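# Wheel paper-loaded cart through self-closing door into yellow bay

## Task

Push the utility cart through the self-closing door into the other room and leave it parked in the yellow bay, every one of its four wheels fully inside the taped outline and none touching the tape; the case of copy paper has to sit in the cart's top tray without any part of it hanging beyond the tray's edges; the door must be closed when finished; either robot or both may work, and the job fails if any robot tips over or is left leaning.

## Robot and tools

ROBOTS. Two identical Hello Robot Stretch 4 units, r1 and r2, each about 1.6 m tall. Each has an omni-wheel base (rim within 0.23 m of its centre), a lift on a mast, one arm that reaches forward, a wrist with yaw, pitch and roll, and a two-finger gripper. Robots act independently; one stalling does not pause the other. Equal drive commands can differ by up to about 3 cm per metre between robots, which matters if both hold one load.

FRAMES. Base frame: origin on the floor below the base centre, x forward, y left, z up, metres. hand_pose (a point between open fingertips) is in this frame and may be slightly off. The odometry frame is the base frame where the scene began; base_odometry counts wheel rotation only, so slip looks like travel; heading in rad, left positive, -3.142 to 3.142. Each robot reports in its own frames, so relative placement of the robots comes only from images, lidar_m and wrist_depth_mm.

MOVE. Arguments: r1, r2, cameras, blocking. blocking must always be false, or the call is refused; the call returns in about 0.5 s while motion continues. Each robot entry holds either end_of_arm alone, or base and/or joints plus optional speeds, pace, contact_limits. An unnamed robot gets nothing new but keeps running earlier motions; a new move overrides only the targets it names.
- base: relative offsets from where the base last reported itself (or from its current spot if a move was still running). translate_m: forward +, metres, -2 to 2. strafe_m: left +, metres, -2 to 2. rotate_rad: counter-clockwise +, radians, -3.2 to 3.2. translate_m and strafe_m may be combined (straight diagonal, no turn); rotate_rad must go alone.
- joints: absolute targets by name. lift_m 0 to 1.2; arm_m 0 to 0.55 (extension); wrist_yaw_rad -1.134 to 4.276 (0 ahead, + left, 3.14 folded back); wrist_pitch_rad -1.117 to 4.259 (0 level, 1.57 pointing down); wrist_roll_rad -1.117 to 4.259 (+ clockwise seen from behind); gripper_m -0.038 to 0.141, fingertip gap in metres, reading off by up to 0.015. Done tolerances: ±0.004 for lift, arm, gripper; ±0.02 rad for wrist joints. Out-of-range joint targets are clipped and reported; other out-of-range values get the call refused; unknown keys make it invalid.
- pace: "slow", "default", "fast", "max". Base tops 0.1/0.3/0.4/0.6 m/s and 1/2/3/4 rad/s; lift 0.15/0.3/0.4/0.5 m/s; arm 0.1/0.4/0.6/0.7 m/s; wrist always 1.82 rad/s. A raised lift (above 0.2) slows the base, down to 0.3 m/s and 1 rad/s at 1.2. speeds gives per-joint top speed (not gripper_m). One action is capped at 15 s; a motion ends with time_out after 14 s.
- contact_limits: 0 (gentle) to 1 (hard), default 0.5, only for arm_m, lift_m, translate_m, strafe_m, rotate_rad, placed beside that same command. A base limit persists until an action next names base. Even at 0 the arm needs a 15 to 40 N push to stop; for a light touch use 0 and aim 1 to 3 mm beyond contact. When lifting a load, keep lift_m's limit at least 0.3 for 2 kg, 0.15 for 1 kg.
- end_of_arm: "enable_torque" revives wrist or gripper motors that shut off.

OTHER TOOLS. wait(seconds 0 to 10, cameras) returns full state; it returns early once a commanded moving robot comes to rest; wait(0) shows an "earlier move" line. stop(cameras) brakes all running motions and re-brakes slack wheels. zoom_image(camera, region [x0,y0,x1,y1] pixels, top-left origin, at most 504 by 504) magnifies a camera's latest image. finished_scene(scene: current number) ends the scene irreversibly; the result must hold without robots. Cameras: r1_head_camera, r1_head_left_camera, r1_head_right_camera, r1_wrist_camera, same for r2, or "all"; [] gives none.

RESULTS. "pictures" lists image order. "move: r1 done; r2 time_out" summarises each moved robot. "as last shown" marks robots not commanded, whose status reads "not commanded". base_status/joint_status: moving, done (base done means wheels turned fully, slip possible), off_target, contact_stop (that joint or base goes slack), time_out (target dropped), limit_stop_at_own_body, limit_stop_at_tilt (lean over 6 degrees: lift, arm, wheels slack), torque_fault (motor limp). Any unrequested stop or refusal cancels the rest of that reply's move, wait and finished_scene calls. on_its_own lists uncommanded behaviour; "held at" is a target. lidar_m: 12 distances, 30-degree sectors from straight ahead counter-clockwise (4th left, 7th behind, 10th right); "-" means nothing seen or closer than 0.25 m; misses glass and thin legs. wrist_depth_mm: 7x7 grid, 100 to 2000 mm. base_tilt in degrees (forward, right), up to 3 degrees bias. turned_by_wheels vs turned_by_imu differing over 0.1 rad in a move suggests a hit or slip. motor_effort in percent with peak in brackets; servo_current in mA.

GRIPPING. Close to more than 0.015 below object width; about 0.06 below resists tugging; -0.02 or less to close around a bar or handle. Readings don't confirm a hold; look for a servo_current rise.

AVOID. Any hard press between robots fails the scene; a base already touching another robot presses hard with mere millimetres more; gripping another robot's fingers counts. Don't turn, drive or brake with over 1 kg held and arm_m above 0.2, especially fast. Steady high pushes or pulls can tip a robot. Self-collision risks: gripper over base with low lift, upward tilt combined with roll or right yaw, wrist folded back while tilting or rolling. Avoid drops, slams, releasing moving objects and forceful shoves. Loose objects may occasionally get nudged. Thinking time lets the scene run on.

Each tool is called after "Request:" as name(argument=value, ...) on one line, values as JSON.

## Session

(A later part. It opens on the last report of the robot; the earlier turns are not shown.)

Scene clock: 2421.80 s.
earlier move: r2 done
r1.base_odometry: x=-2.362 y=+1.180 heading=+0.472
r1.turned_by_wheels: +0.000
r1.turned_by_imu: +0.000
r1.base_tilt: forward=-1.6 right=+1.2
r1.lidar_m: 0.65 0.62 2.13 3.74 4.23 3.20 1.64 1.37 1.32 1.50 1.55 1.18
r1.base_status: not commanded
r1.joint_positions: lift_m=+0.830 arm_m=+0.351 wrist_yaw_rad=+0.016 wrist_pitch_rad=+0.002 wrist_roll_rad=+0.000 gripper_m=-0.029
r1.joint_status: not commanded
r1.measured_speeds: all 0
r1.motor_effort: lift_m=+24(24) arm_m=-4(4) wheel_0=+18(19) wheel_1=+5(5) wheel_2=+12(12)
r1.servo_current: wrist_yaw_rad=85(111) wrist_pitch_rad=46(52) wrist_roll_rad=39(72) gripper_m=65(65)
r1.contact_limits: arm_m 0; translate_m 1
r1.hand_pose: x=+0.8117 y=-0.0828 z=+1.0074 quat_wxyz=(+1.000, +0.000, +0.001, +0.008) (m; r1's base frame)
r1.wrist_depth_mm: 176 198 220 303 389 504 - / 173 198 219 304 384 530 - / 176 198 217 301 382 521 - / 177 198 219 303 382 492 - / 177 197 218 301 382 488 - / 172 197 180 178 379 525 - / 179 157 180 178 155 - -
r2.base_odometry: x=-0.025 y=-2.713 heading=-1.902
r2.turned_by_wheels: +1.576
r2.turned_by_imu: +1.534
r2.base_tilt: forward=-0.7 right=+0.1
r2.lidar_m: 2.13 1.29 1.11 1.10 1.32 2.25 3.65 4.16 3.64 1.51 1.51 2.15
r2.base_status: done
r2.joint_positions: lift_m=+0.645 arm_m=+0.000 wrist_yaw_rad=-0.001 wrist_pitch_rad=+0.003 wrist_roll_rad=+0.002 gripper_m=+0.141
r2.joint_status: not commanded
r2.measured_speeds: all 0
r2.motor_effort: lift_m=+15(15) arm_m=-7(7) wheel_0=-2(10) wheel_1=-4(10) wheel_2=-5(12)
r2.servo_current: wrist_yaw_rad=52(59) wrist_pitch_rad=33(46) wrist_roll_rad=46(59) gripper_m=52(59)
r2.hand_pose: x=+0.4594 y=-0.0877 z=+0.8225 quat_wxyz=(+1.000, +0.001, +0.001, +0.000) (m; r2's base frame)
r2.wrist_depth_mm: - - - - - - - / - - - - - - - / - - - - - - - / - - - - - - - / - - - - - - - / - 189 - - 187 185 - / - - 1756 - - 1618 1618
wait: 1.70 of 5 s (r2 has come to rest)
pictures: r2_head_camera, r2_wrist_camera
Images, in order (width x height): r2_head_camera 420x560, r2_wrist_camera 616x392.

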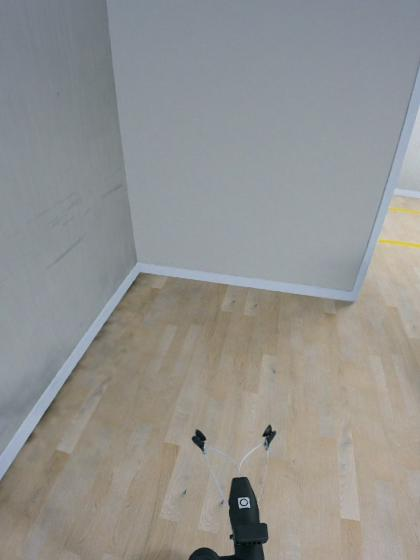

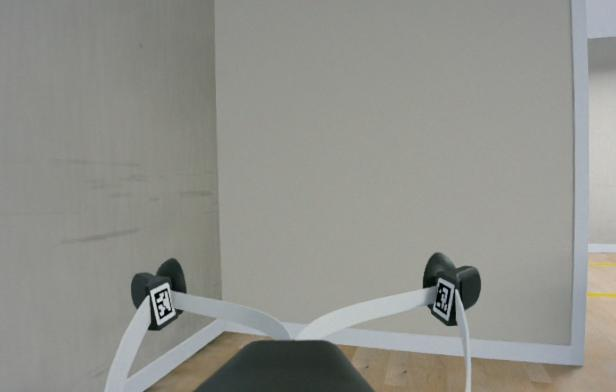

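Request:
move(blocking=false, cameras=[], r2={"base":{"strafe_m":-1.4,"translate_m":-0.373}})

Request:
wait(seconds=9, cameras=["r2_head_camera","r2_wrist_camera","r2_head_left_camera"])

Scene clock: 2427.77 s.
move: r2 moving
r1: as last shown
r1.lidar_m: 0.64 0.62 2.09 3.75 4.24 3.22 1.67 1.36 1.35 1.51 1.55 1.18
r1.servo_current: wrist_yaw_rad=91(117) wrist_pitch_rad=46(46) wrist_roll_rad=52(59) gripper_m=59(65)
r1.contact_limits: arm_m 0; translate_m 1
r1.wrist_depth_mm: 176 199 220 304 387 504 - / 172 198 219 303 384 525 - / 176 198 219 303 382 525 - / 177 197 219 301 384 496 - / 177 198 217 301 382 492 904 / 172 196 180 178 379 525 - / 179 157 179 178 155 - -
r2.base_odometry: x=-0.052 y=-2.695 heading=-1.901
r2.turned_by_wheels: +0.000
r2.turned_by_imu: +0.001
r2.base_tilt: forward=-0.7 right=+0.0
r2.lidar_m: 2.15 1.33 1.14 1.14 1.35 2.30 3.67 4.21 3.61 1.50 1.48 2.14
r2.base_status: translate_m moving; strafe_m moving
r2.joint_positions: lift_m=+0.645 arm_m=+0.000 wrist_yaw_rad=-0.001 wrist_pitch_rad=+0.003 wrist_roll_rad=+0.002 gripper_m=+0.141
r2.joint_status: not commanded
r2.measured_speeds: translate_m=-0.031 strafe_m=-0.122 rotate_rad=-0.003 lift_m=+0.000 arm_m=+0.000 wrist_yaw_rad=+0.000 wrist_pitch_rad=+0.000 wrist_roll_rad=+0.000
r2.motor_effort: lift_m=+15(15) arm_m=-7(7) wheel_0=+9(12) wheel_1=-11(12) wheel_2=+7(9)
r2.servo_current: wrist_yaw_rad=46(52) wrist_pitch_rad=39(46) wrist_roll_rad=39(52) gripper_m=46(52)
r2.hand_pose: x=+0.4594 y=-0.0877 z=+0.8225 quat_wxyz=(+1.000, +0.001, +0.001, +0.000) (m; r2's base frame)
r2.wrist_depth_mm: - - - - - - - / - - - - - - - / - - - - - - - / - - - - - - - / - - - - - - - / - 189 - - 187 185 - / - - 1708 - - 1661 1618
pictures: none
No camera images: "cameras" was empty.

Scene clock: 2433.53 s.
earlier move: r2 done
r1.base_odometry: x=-2.362 y=+1.180 heading=+0.472
r1.turned_by_wheels: +0.000
r1.turned_by_imu: +0.000
r1.base_tilt: forward=-1.6 right=+1.2
r1.lidar_m: 0.66 0.62 0.76 0.79 4.25 3.21 1.67 1.35 1.35 1.50 1.54 1.19
r1.base_status: not commanded
r1.joint_positions: lift_m=+0.830 arm_m=+0.351 wrist_yaw_rad=+0.016 wrist_pitch_rad=+0.002 wrist_roll_rad=+0.000 gripper_m=-0.029
r1.joint_status: not commanded
r1.measured_speeds: all 0
r1.motor_effort: lift_m=+24(24) arm_m=-4(4) wheel_0=+18(19) wheel_1=+4(5) wheel_2=+12(12)
r1.servo_current: wrist_yaw_rad=104(117) wrist_pitch_rad=39(52) wrist_roll_rad=52(65) gripper_m=59(65)
r1.contact_limits: arm_m 0; translate_m 1
r1.hand_pose: x=+0.8117 y=-0.0828 z=+1.0074 quat_wxyz=(+1.000, +0.000, +0.001, +0.008) (m; r1's base frame)
r1.wrist_depth_mm: 176 198 220 306 387 500 - / 173 198 219 304 387 525 - / 177 198 219 301 384 525 - / 177 198 218 303 384 492 - / 177 198 218 300 384 492 - / 172 196 180 178 382 521 - / 179 157 180 177 155 - -
r2.base_odometry: x=-1.228 y=-1.906 heading=-1.901
r2.turned_by_wheels: +0.000
r2.turned_by_imu: +0.000
r2.base_tilt: forward=-0.7 right=+0.1
r2.lidar_m: 0.70 2.51 2.56 2.55 2.94 3.67 3.67 2.57 2.23 0.82 0.78 0.72
r2.base_status: done
r2.joint_positions: lift_m=+0.645 arm_m=+0.000 wrist_yaw_rad=-0.001 wrist_pitch_rad=+0.003 wrist_roll_rad=+0.002 gripper_m=+0.141
r2.joint_status: not commanded
r2.measured_speeds: all 0
r2.motor_effort: lift_m=+15(16) arm_m=-7(7) wheel_0=+3(12) wheel_1=-3(12) wheel_2=+6(9)
r2.servo_current: wrist_yaw_rad=39(65) wrist_pitch_rad=39(46) wrist_roll_rad=46(65) gripper_m=52(59)
r2.hand_pose: x=+0.4594 y=-0.0877 z=+0.8225 quat_wxyz=(+1.000, +0.001, +0.001, +0.000) (m; r2's base frame)
r2.wrist_depth_mm: - - - - - - 778 / - - - - 603 574 798 / - - - - 615 574 778 / - - - 654 615 580 - / - - - - - - - / - - - 473 191 185 585 / 1863 1708 1921 - - - -
wait: 5.77 of 9 s (r2 has come to rest)
pictures: r2_head_camera, r2_head_left_camera, r2_wrist_camera
Images, in order (width x height): r2_head_camera 420x560, r2_head_left_camera 420x672, r2_wrist_camera 616x392.

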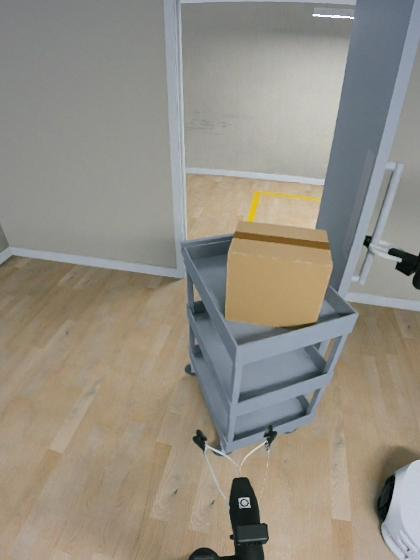

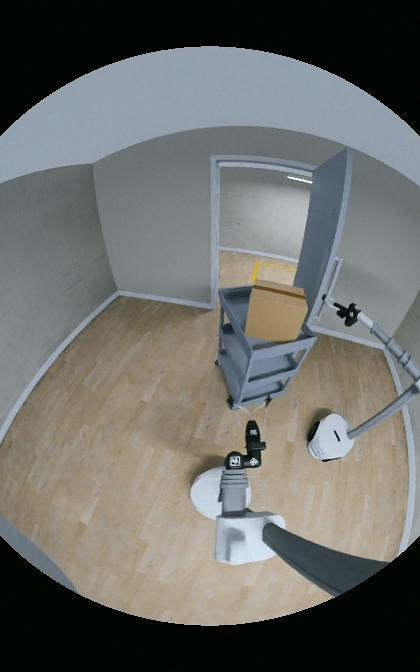

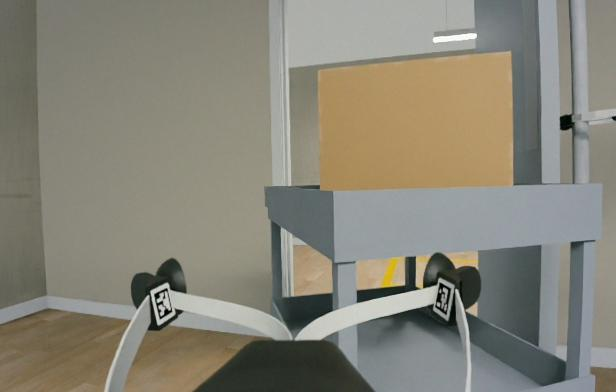

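Request:
move(blocking=false, cameras=[], r2={"base":{"strafe_m":-0.16,"translate_m":0.17},"pace":"slow"})

Request:
wait(seconds=5, cameras=["r2_head_camera","r2_wrist_camera"])

Scene clock: 2451.73 s.
move: r2 moving
r1: as last shown
r1.lidar_m: 0.62 0.59 0.75 0.79 4.27 3.23 1.67 1.36 1.34 1.50 1.57 1.19
r1.motor_effort: lift_m=+24(24) arm_m=-4(4) wheel_0=+18(18) wheel_1=+5(5) wheel_2=+12(12)
r1.servo_current: wrist_yaw_rad=91(104) wrist_pitch_rad=39(46) wrist_roll_rad=46(59) gripper_m=52(65)
r1.contact_limits: arm_m 0; translate_m 1
r1.wrist_depth_mm: 177 197 219 304 387 504 - / 173 198 218 304 382 525 - / 177 198 218 304 384 525 - / 177 198 219 303 384 492 - / 177 198 218 303 382 496 - / 172 197 180 178 382 521 - / 179 158 180 178 155 - -
r2.base_odometry: x=-1.240 y=-1.912 heading=-1.902
r2.turned_by_wheels: -0.001
r2.turned_by_imu: +0.000
r2.base_tilt: forward=-0.7 right=+0.1
r2.lidar_m: 0.69 2.49 2.55 2.55 2.98 3.67 3.68 2.54 2.18 0.81 0.77 0.73
r2.base_status: translate_m moving; strafe_m moving
r2.joint_positions: lift_m=+0.645 arm_m=+0.000 wrist_yaw_rad=-0.001 wrist_pitch_rad=+0.003 wrist_roll_rad=+0.002 gripper_m=+0.141
r2.joint_status: not commanded
r2.measured_speeds: translate_m=+0.036 strafe_m=-0.036 rotate_rad=-0.003 lift_m=+0.000 arm_m=+0.000 wrist_yaw_rad=+0.000 wrist_pitch_rad=+0.000 wrist_roll_rad=+0.000
r2.motor_effort: lift_m=+15(15) arm_m=-6(7) wheel_0=+13(13) wheel_1=-7(7) wheel_2=-9(9)
r2.servo_current: wrist_yaw_rad=39(52) wrist_pitch_rad=39(46) wrist_roll_rad=52(52) gripper_m=46(59)
r2.hand_pose: x=+0.4594 y=-0.0877 z=+0.8225 quat_wxyz=(+1.000, +0.001, +0.001, +0.000) (m; r2's base frame)
r2.wrist_depth_mm: - - - - - - 768 / - - - - 597 559 778 / - - - - 603 564 788 / - - - 640 615 574 - / - - - - - - - / - - - 166 191 185 569 / 1808 1756 1863 - - - -
pictures: none
No camera images: "cameras" was empty.

Scene clock: 2454.80 s.
earlier move: r2 done
r1.base_odometry: x=-2.362 y=+1.180 heading=+0.472
r1.turned_by_wheels: +0.000
r1.turned_by_imu: +0.000
r1.base_tilt: forward=-1.6 right=+1.3
r1.lidar_m: 0.59 0.62 0.58 0.59 4.26 3.23 1.68 1.34 1.35 1.49 1.56 1.20
r1.base_status: not commanded
r1.joint_positions: lift_m=+0.830 arm_m=+0.351 wrist_yaw_rad=+0.016 wrist_pitch_rad=+0.002 wrist_roll_rad=+0.000 gripper_m=-0.029
r1.joint_status: not commanded
r1.measured_speeds: all 0
r1.motor_effort: lift_m=+24(24) arm_m=-4(4) wheel_0=+18(19) wheel_1=+4(5) wheel_2=+12(12)
r1.servo_current: wrist_yaw_rad=85(111) wrist_pitch_rad=39(52) wrist_roll_rad=65(72) gripper_m=59(65)
r1.contact_limits: arm_m 0; translate_m 1
r1.hand_pose: x=+0.8117 y=-0.0828 z=+1.0074 quat_wxyz=(+1.000, +0.000, +0.001, +0.008) (m; r1's base frame)
r1.wrist_depth_mm: 177 198 218 303 387 504 - / 173 198 219 304 384 530 - / 177 198 219 303 382 525 - / 176 198 218 301 382 496 - / 177 197 219 304 382 492 - / 172 198 180 178 382 521 - / 179 157 179 178 155 - -
r2.base_odometry: x=-1.434 y=-2.015 heading=-1.902
r2.turned_by_wheels: +0.000
r2.turned_by_imu: +0.001
r2.base_tilt: forward=-0.7 right=+0.1
r2.lidar_m: 0.52 2.25 2.65 2.66 3.09 3.87 3.88 2.44 2.09 0.55 0.60 0.61
r2.base_status: done
r2.joint_positions: lift_m=+0.645 arm_m=+0.000 wrist_yaw_rad=-0.001 wrist_pitch_rad=+0.003 wrist_roll_rad=+0.002 gripper_m=+0.141
r2.joint_status: not commanded
r2.measured_speeds: all 0
r2.motor_effort: lift_m=+15(15) arm_m=-7(7) wheel_0=+3(13) wheel_1=-5(8) wheel_2=-6(10)
r2.servo_current: wrist_yaw_rad=39(59) wrist_pitch_rad=33(46) wrist_roll_rad=52(59) gripper_m=52(59)
r2.hand_pose: x=+0.4594 y=-0.0877 z=+0.8225 quat_wxyz=(+1.000, +0.001, +0.001, +0.000) (m; r2's base frame)
r2.wrist_depth_mm: - - 473 445 410 - - / - - 473 442 413 661 615 / - - 473 445 415 - - / - - 473 452 415 - - / - - - - - - - / - - 196 167 211 185 418 / 1808 1708 315 - - - -
wait: 3.07 of 5 s (r2 has come to rest)
pictures: r2_head_camera, r2_wrist_camera
Images, in order (width x height): r2_head_camera 420x560, r2_wrist_camera 616x392.

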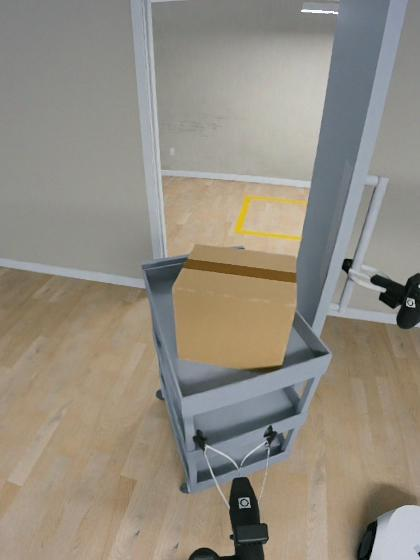

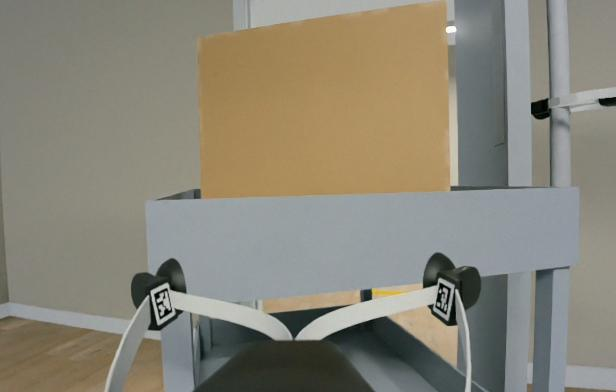

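Request:
move(blocking=false, cameras=[], r2={"joints":{"arm_m":0.30},"pace":"slow","contact_limits":{"arm_m":0.7}})

Request:
wait(seconds=6, cameras=["r2_head_camera","r2_wrist_camera"])

Scene clock: 2459.00 s.
move: r2 moving
r1: as last shown
r1.base_tilt: forward=-1.6 right=+1.2
r1.lidar_m: 0.60 0.62 0.60 0.61 4.26 3.21 1.67 1.35 1.33 1.51 1.57 1.19
r1.motor_effort: lift_m=+24(24) arm_m=-4(4) wheel_0=+18(19) wheel_1=+5(5) wheel_2=+12(12)
r1.servo_current: wrist_yaw_rad=98(98) wrist_pitch_rad=39(46) wrist_roll_rad=52(59) gripper_m=59(65)
r1.contact_limits: arm_m 0; translate_m 1
r1.wrist_depth_mm: 176 197 218 306 387 504 - / 173 198 219 301 384 530 - / 177 198 218 303 382 521 - / 176 197 217 301 382 496 - / 178 198 218 301 382 492 891 / 173 196 180 177 382 517 - / 179 157 180 178 156 - -
r2.base_odometry: x=-1.434 y=-2.015 heading=-1.902
r2.turned_by_wheels: +0.000
r2.turned_by_imu: +0.000
r2.base_tilt: forward=-0.7 right=+0.0
r2.lidar_m: 0.54 2.23 2.64 2.67 3.10 3.87 3.90 2.42 2.09 0.58 0.60 0.62
r2.base_status: not commanded
r2.joint_positions: lift_m=+0.645 arm_m=+0.012 wrist_yaw_rad=-0.001 wrist_pitch_rad=+0.003 wrist_roll_rad=+0.002 gripper_m=+0.141
r2.joint_status: arm_m moving
r2.measured_speeds: translate_m=+0.000 strafe_m=+0.000 rotate_rad=+0.000 lift_m=+0.000 arm_m=+0.049 wrist_yaw_rad=+0.000 wrist_pitch_rad=+0.000 wrist_roll_rad=+0.000
r2.motor_effort: lift_m=+15(16) arm_m=+7(11) wheel_0=+3(3) wheel_1=-5(5) wheel_2=-6(6)
r2.servo_current: wrist_yaw_rad=33(59) wrist_pitch_rad=39(46) wrist_roll_rad=39(59) gripper_m=52(52)
r2.contact_limits: arm_m 0.7
r2.hand_pose: x=+0.4717 y=-0.0877 z=+0.8225 quat_wxyz=(+1.000, +0.001, +0.001, +0.000) (m; r2's base frame)
r2.wrist_depth_mm: - - 462 430 399 - - / - - 462 430 402 683 609 / - - 462 436 404 - 621 / - - 466 442 407 - - / - - - - - - - / - - 196 160 198 185 415 / 1863 1756 306 - - - -
pictures: none
No camera images: "cameras" was empty.

Scene clock: 2462.80 s.
earlier move: r2 done
r1.base_odometry: x=-2.362 y=+1.180 heading=+0.472
r1.turned_by_wheels: +0.000
r1.turned_by_imu: +0.000
r1.base_tilt: forward=-1.6 right=+1.3
r1.lidar_m: 0.67 0.73 0.58 0.61 4.25 3.22 1.67 1.36 1.35 1.52 1.54 1.21
r1.base_status: not commanded
r1.joint_positions: lift_m=+0.830 arm_m=+0.351 wrist_yaw_rad=+0.016 wrist_pitch_rad=+0.002 wrist_roll_rad=+0.000 gripper_m=-0.029
r1.joint_status: not commanded
r1.measured_speeds: all 0
r1.motor_effort: lift_m=+24(24) arm_m=-4(4) wheel_0=+18(19) wheel_1=+5(5) wheel_2=+12(12)
r1.servo_current: wrist_yaw_rad=98(111) wrist_pitch_rad=33(52) wrist_roll_rad=65(72) gripper_m=59(65)
r1.contact_limits: arm_m 0; translate_m 1
r1.hand_pose: x=+0.8117 y=-0.0828 z=+1.0074 quat_wxyz=(+1.000, +0.000, +0.001, +0.008) (m; r1's base frame)
r1.wrist_depth_mm: 176 198 220 304 384 500 - / 173 198 219 301 384 530 - / 176 198 218 304 384 530 - / 174 198 219 301 384 492 - / 176 197 217 303 379 496 - / 179 198 180 178 384 525 - / 179 157 180 178 155 - -
r2.base_odometry: x=-1.435 y=-2.014 heading=-1.901
r2.turned_by_wheels: +0.000
r2.turned_by_imu: +0.001
r2.base_tilt: forward=-0.7 right=+0.1
r2.lidar_m: 0.76 2.26 2.65 2.64 3.10 3.90 3.88 2.44 2.09 0.60 0.61 0.81
r2.base_status: not commanded
r2.joint_positions: lift_m=+0.645 arm_m=+0.300 wrist_yaw_rad=-0.001 wrist_pitch_rad=+0.003 wrist_roll_rad=+0.002 gripper_m=+0.141
r2.joint_status: all done
r2.measured_speeds: all 0
r2.motor_effort: lift_m=+15(16) arm_m=+7(15) wheel_0=+1(3) wheel_1=+0(5) wheel_2=-4(6)
r2.servo_current: wrist_yaw_rad=39(59) wrist_pitch_rad=46(46) wrist_roll_rad=59(59) gripper_m=52(59)
r2.contact_limits: arm_m 0.7
r2.hand_pose: x=+0.7590 y=-0.0877 z=+0.8225 quat_wxyz=(+1.000, +0.001, +0.001, -0.001) (m; r2's base frame)
r2.wrist_depth_mm: - - 1464 389 319 270 300 / - - 1537 394 322 273 298 / - - 455 399 324 273 296 / - - - 402 336 274 342 / - - - - - - - / - 191 191 157 187 186 - / 1708 297 - - - - -
wait: 3.80 of 6 s (r2 has come to rest)
pictures: r2_head_camera, r2_wrist_camera
Images, in order (width x height): r2_head_camera 420x560, r2_wrist_camera 616x392.

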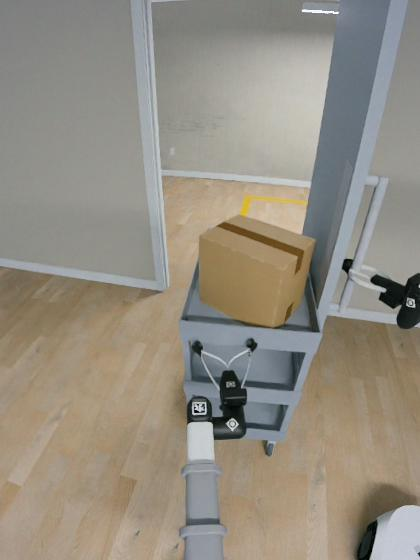

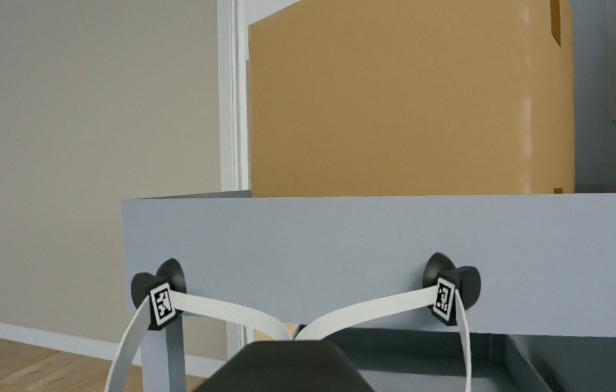

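Request:
move(blocking=false, cameras=[], r2={"joints":{"arm_m":0.0},"pace":"slow"})

Request:
wait(seconds=5, cameras=[])

Request:
move(blocking=false, cameras=[], r2={"base":{"strafe_m":-0.07,"translate_m":0.25},"pace":"slow"})

Request:
wait(seconds=5, cameras=["r2_head_camera","r2_wrist_camera"])

Scene clock: 2476.03 s.
move: r2 moving
r1: as last shown
r1.lidar_m: 0.68 0.73 0.61 0.60 4.26 3.22 1.67 1.34 1.37 1.49 1.55 1.20
r1.servo_current: wrist_yaw_rad=85(111) wrist_pitch_rad=39(46) wrist_roll_rad=52(65) gripper_m=65(65)
r1.contact_limits: arm_m 0; translate_m 1
r1.wrist_depth_mm: 176 198 219 303 389 500 - / 173 197 218 303 387 525 - / 177 198 219 303 382 525 - / 174 197 218 300 382 521 - / 177 198 218 301 382 492 - / 180 196 179 178 384 530 - / 179 157 179 177 155 - -
r2.base_odometry: x=-1.435 y=-2.014 heading=-1.901
r2.turned_by_wheels: +0.000
r2.turned_by_imu: +0.000
r2.base_tilt: forward=-0.7 right=+0.1
r2.lidar_m: 0.76 2.26 2.66 2.68 3.08 3.87 3.90 2.44 2.07 0.59 0.60 0.77
r2.base_status: not commanded
r2.joint_positions: lift_m=+0.645 arm_m=+0.288 wrist_yaw_rad=-0.001 wrist_pitch_rad=+0.003 wrist_roll_rad=+0.002 gripper_m=+0.141
r2.joint_status: arm_m moving
r2.measured_speeds: translate_m=+0.000 strafe_m=+0.000 rotate_rad=+0.000 lift_m=+0.000 arm_m=-0.049 wrist_yaw_rad=+0.000 wrist_pitch_rad=+0.000 wrist_roll_rad=+0.000
r2.motor_effort: lift_m=+15(16) arm_m=-12(12) wheel_0=+1(1) wheel_1=+0(1) wheel_2=-4(4)
r2.servo_current: wrist_yaw_rad=52(65) wrist_pitch_rad=46(46) wrist_roll_rad=46(52) gripper_m=46(52)
r2.hand_pose: x=+0.7467 y=-0.0877 z=+0.8225 quat_wxyz=(+1.000, +0.001, +0.001, -0.001) (m; r2's base frame)
r2.wrist_depth_mm: - - 1499 402 329 276 325 / - - - 404 330 278 320 / - - - 407 336 279 322 / - - 469 413 336 282 - / - - - - - - - / - 189 196 157 187 185 - / 1756 1708 - - - - -
pictures: none
No camera images: "cameras" was empty.

Scene clock: 2479.83 s.
earlier move: r2 done
r1.base_odometry: x=-2.362 y=+1.180 heading=+0.472
r1.turned_by_wheels: +0.000
r1.turned_by_imu: +0.000
r1.base_tilt: forward=-1.6 right=+1.2
r1.lidar_m: 0.70 0.65 0.61 0.61 4.26 3.22 1.70 1.37 1.35 1.52 1.57 1.19
r1.base_status: not commanded
r1.joint_positions: lift_m=+0.830 arm_m=+0.351 wrist_yaw_rad=+0.016 wrist_pitch_rad=+0.002 wrist_roll_rad=+0.000 gripper_m=-0.029
r1.joint_status: not commanded
r1.measured_speeds: all 0
r1.motor_effort: lift_m=+24(24) arm_m=-4(4) wheel_0=+18(19) wheel_1=+5(5) wheel_2=+12(12)
r1.servo_current: wrist_yaw_rad=98(124) wrist_pitch_rad=46(52) wrist_roll_rad=52(72) gripper_m=59(65)
r1.contact_limits: arm_m 0; translate_m 1
r1.hand_pose: x=+0.8117 y=-0.0828 z=+1.0074 quat_wxyz=(+1.000, +0.000, +0.001, +0.008) (m; r1's base frame)
r1.wrist_depth_mm: 176 198 217 304 387 504 - / 173 198 219 303 387 525 - / 177 198 217 303 382 525 - / 174 198 218 303 384 521 - / 177 197 219 301 382 492 - / 180 196 180 177 384 525 - / 179 157 180 177 156 - -
r2.base_odometry: x=-1.435 y=-2.014 heading=-1.901
r2.turned_by_wheels: +0.000
r2.turned_by_imu: +0.001
r2.base_tilt: forward=-0.7 right=+0.1
r2.lidar_m: 0.75 2.28 2.65 2.65 3.09 3.90 3.88 2.41 2.09 0.58 0.56 0.78
r2.base_status: not commanded
r2.joint_positions: lift_m=+0.645 arm_m=+0.000 wrist_yaw_rad=-0.001 wrist_pitch_rad=+0.003 wrist_roll_rad=+0.002 gripper_m=+0.141
r2.joint_status: all done
r2.measured_speeds: all 0
r2.motor_effort: lift_m=+15(16) arm_m=-7(13) wheel_0=+2(2) wheel_1=+0(1) wheel_2=-4(5)
r2.servo_current: wrist_yaw_rad=52(65) wrist_pitch_rad=46(52) wrist_roll_rad=39(59) gripper_m=52(59)
r2.hand_pose: x=+0.4594 y=-0.0877 z=+0.8225 quat_wxyz=(+1.000, +0.001, +0.001, -0.001) (m; r2's base frame)
r2.wrist_depth_mm: - - - - - 1430 - / - - - 759 580 683 621 / - - - 699 580 654 627 / - - - 707 585 - 627 / - - - - - 500 - / - - 196 1160 196 504 - / 1863 1708 1756 - - - -
wait: 3.80 of 5 s (r2 has come to rest)
pictures: none
No camera images: "cameras" was empty.

Scene clock: 2480.33 s.
move: r2 moving
r1: as last shown
r1.lidar_m: 0.69 0.65 0.58 0.61 4.25 3.22 1.67 1.37 1.34 1.51 1.55 1.21
r1.servo_current: wrist_yaw_rad=78(111) wrist_pitch_rad=33(46) wrist_roll_rad=46(65) gripper_m=52(59)
r1.contact_limits: arm_m 0; translate_m 1
r1.wrist_depth_mm: 177 198 220 306 389 500 - / 173 198 219 303 384 530 - / 177 198 219 304 384 517 - / 174 198 219 303 382 525 - / 176 197 217 301 382 492 - / 179 196 180 178 379 525 - / 179 157 180 178 155 - -
r2.base_odometry: x=-1.442 y=-2.025 heading=-1.901
r2.turned_by_wheels: +0.000
r2.turned_by_imu: +0.000
r2.base_tilt: forward=-0.7 right=+0.1
r2.lidar_m: 0.77 2.23 2.64 2.65 3.09 3.91 3.92 2.42 2.08 0.61 0.59 0.74
r2.base_status: translate_m moving; strafe_m moving
r2.joint_positions: lift_m=+0.645 arm_m=+0.000 wrist_yaw_rad=-0.001 wrist_pitch_rad=+0.003 wrist_roll_rad=+0.002 gripper_m=+0.141
r2.joint_status: not commanded
r2.measured_speeds: translate_m=+0.049 strafe_m=-0.014 rotate_rad=+0.000 lift_m=+0.000 arm_m=+0.000 wrist_yaw_rad=+0.000 wrist_pitch_rad=+0.000 wrist_roll_rad=+0.000
r2.motor_effort: lift_m=+15(15) arm_m=-7(7) wheel_0=+5(11) wheel_1=+7(7) wheel_2=-10(10)
r2.servo_current: wrist_yaw_rad=46(52) wrist_pitch_rad=46(46) wrist_roll_rad=46(65) gripper_m=52(59)
r2.hand_pose: x=+0.4594 y=-0.0877 z=+0.8225 quat_wxyz=(+1.000, +0.001, +0.001, -0.001) (m; r2's base frame)
r2.wrist_depth_mm: - - - - - 1464 - / - - - 707 569 647 615 / - - 1921 691 569 640 621 / - - - 691 564 - 615 / - - - - - - - / - - 216 1138 196 492 - / 1863 1708 1756 - - - -
pictures: none
No camera images: "cameras" was empty.

Scene clock: 2483.67 s.
earlier move: r2 done
r1.base_odometry: x=-2.362 y=+1.180 heading=+0.472
r1.turned_by_wheels: +0.000
r1.turned_by_imu: +0.000
r1.base_tilt: forward=-1.6 right=+1.2
r1.lidar_m: 0.70 0.59 0.51 0.68 4.24 3.21 1.70 1.37 1.36 1.50 1.55 1.20
r1.base_status: not commanded
r1.joint_positions: lift_m=+0.830 arm_m=+0.351 wrist_yaw_rad=+0.016 wrist_pitch_rad=+0.002 wrist_roll_rad=+0.000 gripper_m=-0.029
r1.joint_status: not commanded
r1.measured_speeds: all 0
r1.motor_effort: lift_m=+24(24) arm_m=-4(4) wheel_0=+18(19) wheel_1=+4(5) wheel_2=+12(12)
r1.servo_current: wrist_yaw_rad=78(111) wrist_pitch_rad=46(52) wrist_roll_rad=52(78) gripper_m=52(65)
r1.contact_limits: arm_m 0; translate_m 1
r1.hand_pose: x=+0.8117 y=-0.0828 z=+1.0074 quat_wxyz=(+1.000, +0.000, +0.001, +0.008) (m; r1's base frame)
r1.wrist_depth_mm: 176 197 219 303 389 500 - / 173 198 219 303 384 530 - / 177 198 219 301 382 521 - / 174 198 218 301 382 525 - / 176 197 217 301 379 492 - / 179 196 180 178 379 521 - / 179 157 179 177 155 - -
r2.base_odometry: x=-1.582 y=-2.228 heading=-1.901
r2.turned_by_wheels: +0.000
r2.turned_by_imu: +0.001
r2.base_tilt: forward=-0.7 right=+0.1
r2.lidar_m: 0.51 1.93 2.65 2.68 3.11 4.12 4.18 2.43 0.55 0.52 0.58 0.51
r2.base_status: done
r2.joint_positions: lift_m=+0.645 arm_m=+0.000 wrist_yaw_rad=-0.001 wrist_pitch_rad=+0.003 wrist_roll_rad=+0.002 gripper_m=+0.141
r2.joint_status: not commanded
r2.measured_speeds: all 0
r2.motor_effort: lift_m=+15(15) arm_m=-7(7) wheel_0=+3(11) wheel_1=+3(7) wheel_2=-5(11)
r2.servo_current: wrist_yaw_rad=46(65) wrist_pitch_rad=46(52) wrist_roll_rad=52(65) gripper_m=52(59)
r2.hand_pose: x=+0.4594 y=-0.0877 z=+0.8225 quat_wxyz=(+1.000, +0.001, +0.001, -0.001) (m; r2's base frame)
r2.wrist_depth_mm: - - 1576 382 319 394 397 / - - 473 387 322 394 404 / - - 462 387 325 397 375 / - - 484 389 327 397 - / - - - - - - - / - 218 196 160 187 185 - / 1756 353 1618 - - - -
wait: 3.33 of 5 s (r2 has come to rest)
pictures: r2_head_camera, r2_wrist_camera
Images, in order (width x height): r2_head_camera 420x560, r2_wrist_camera 616x392.

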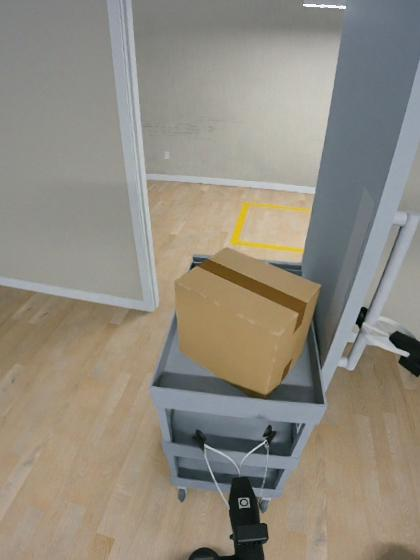

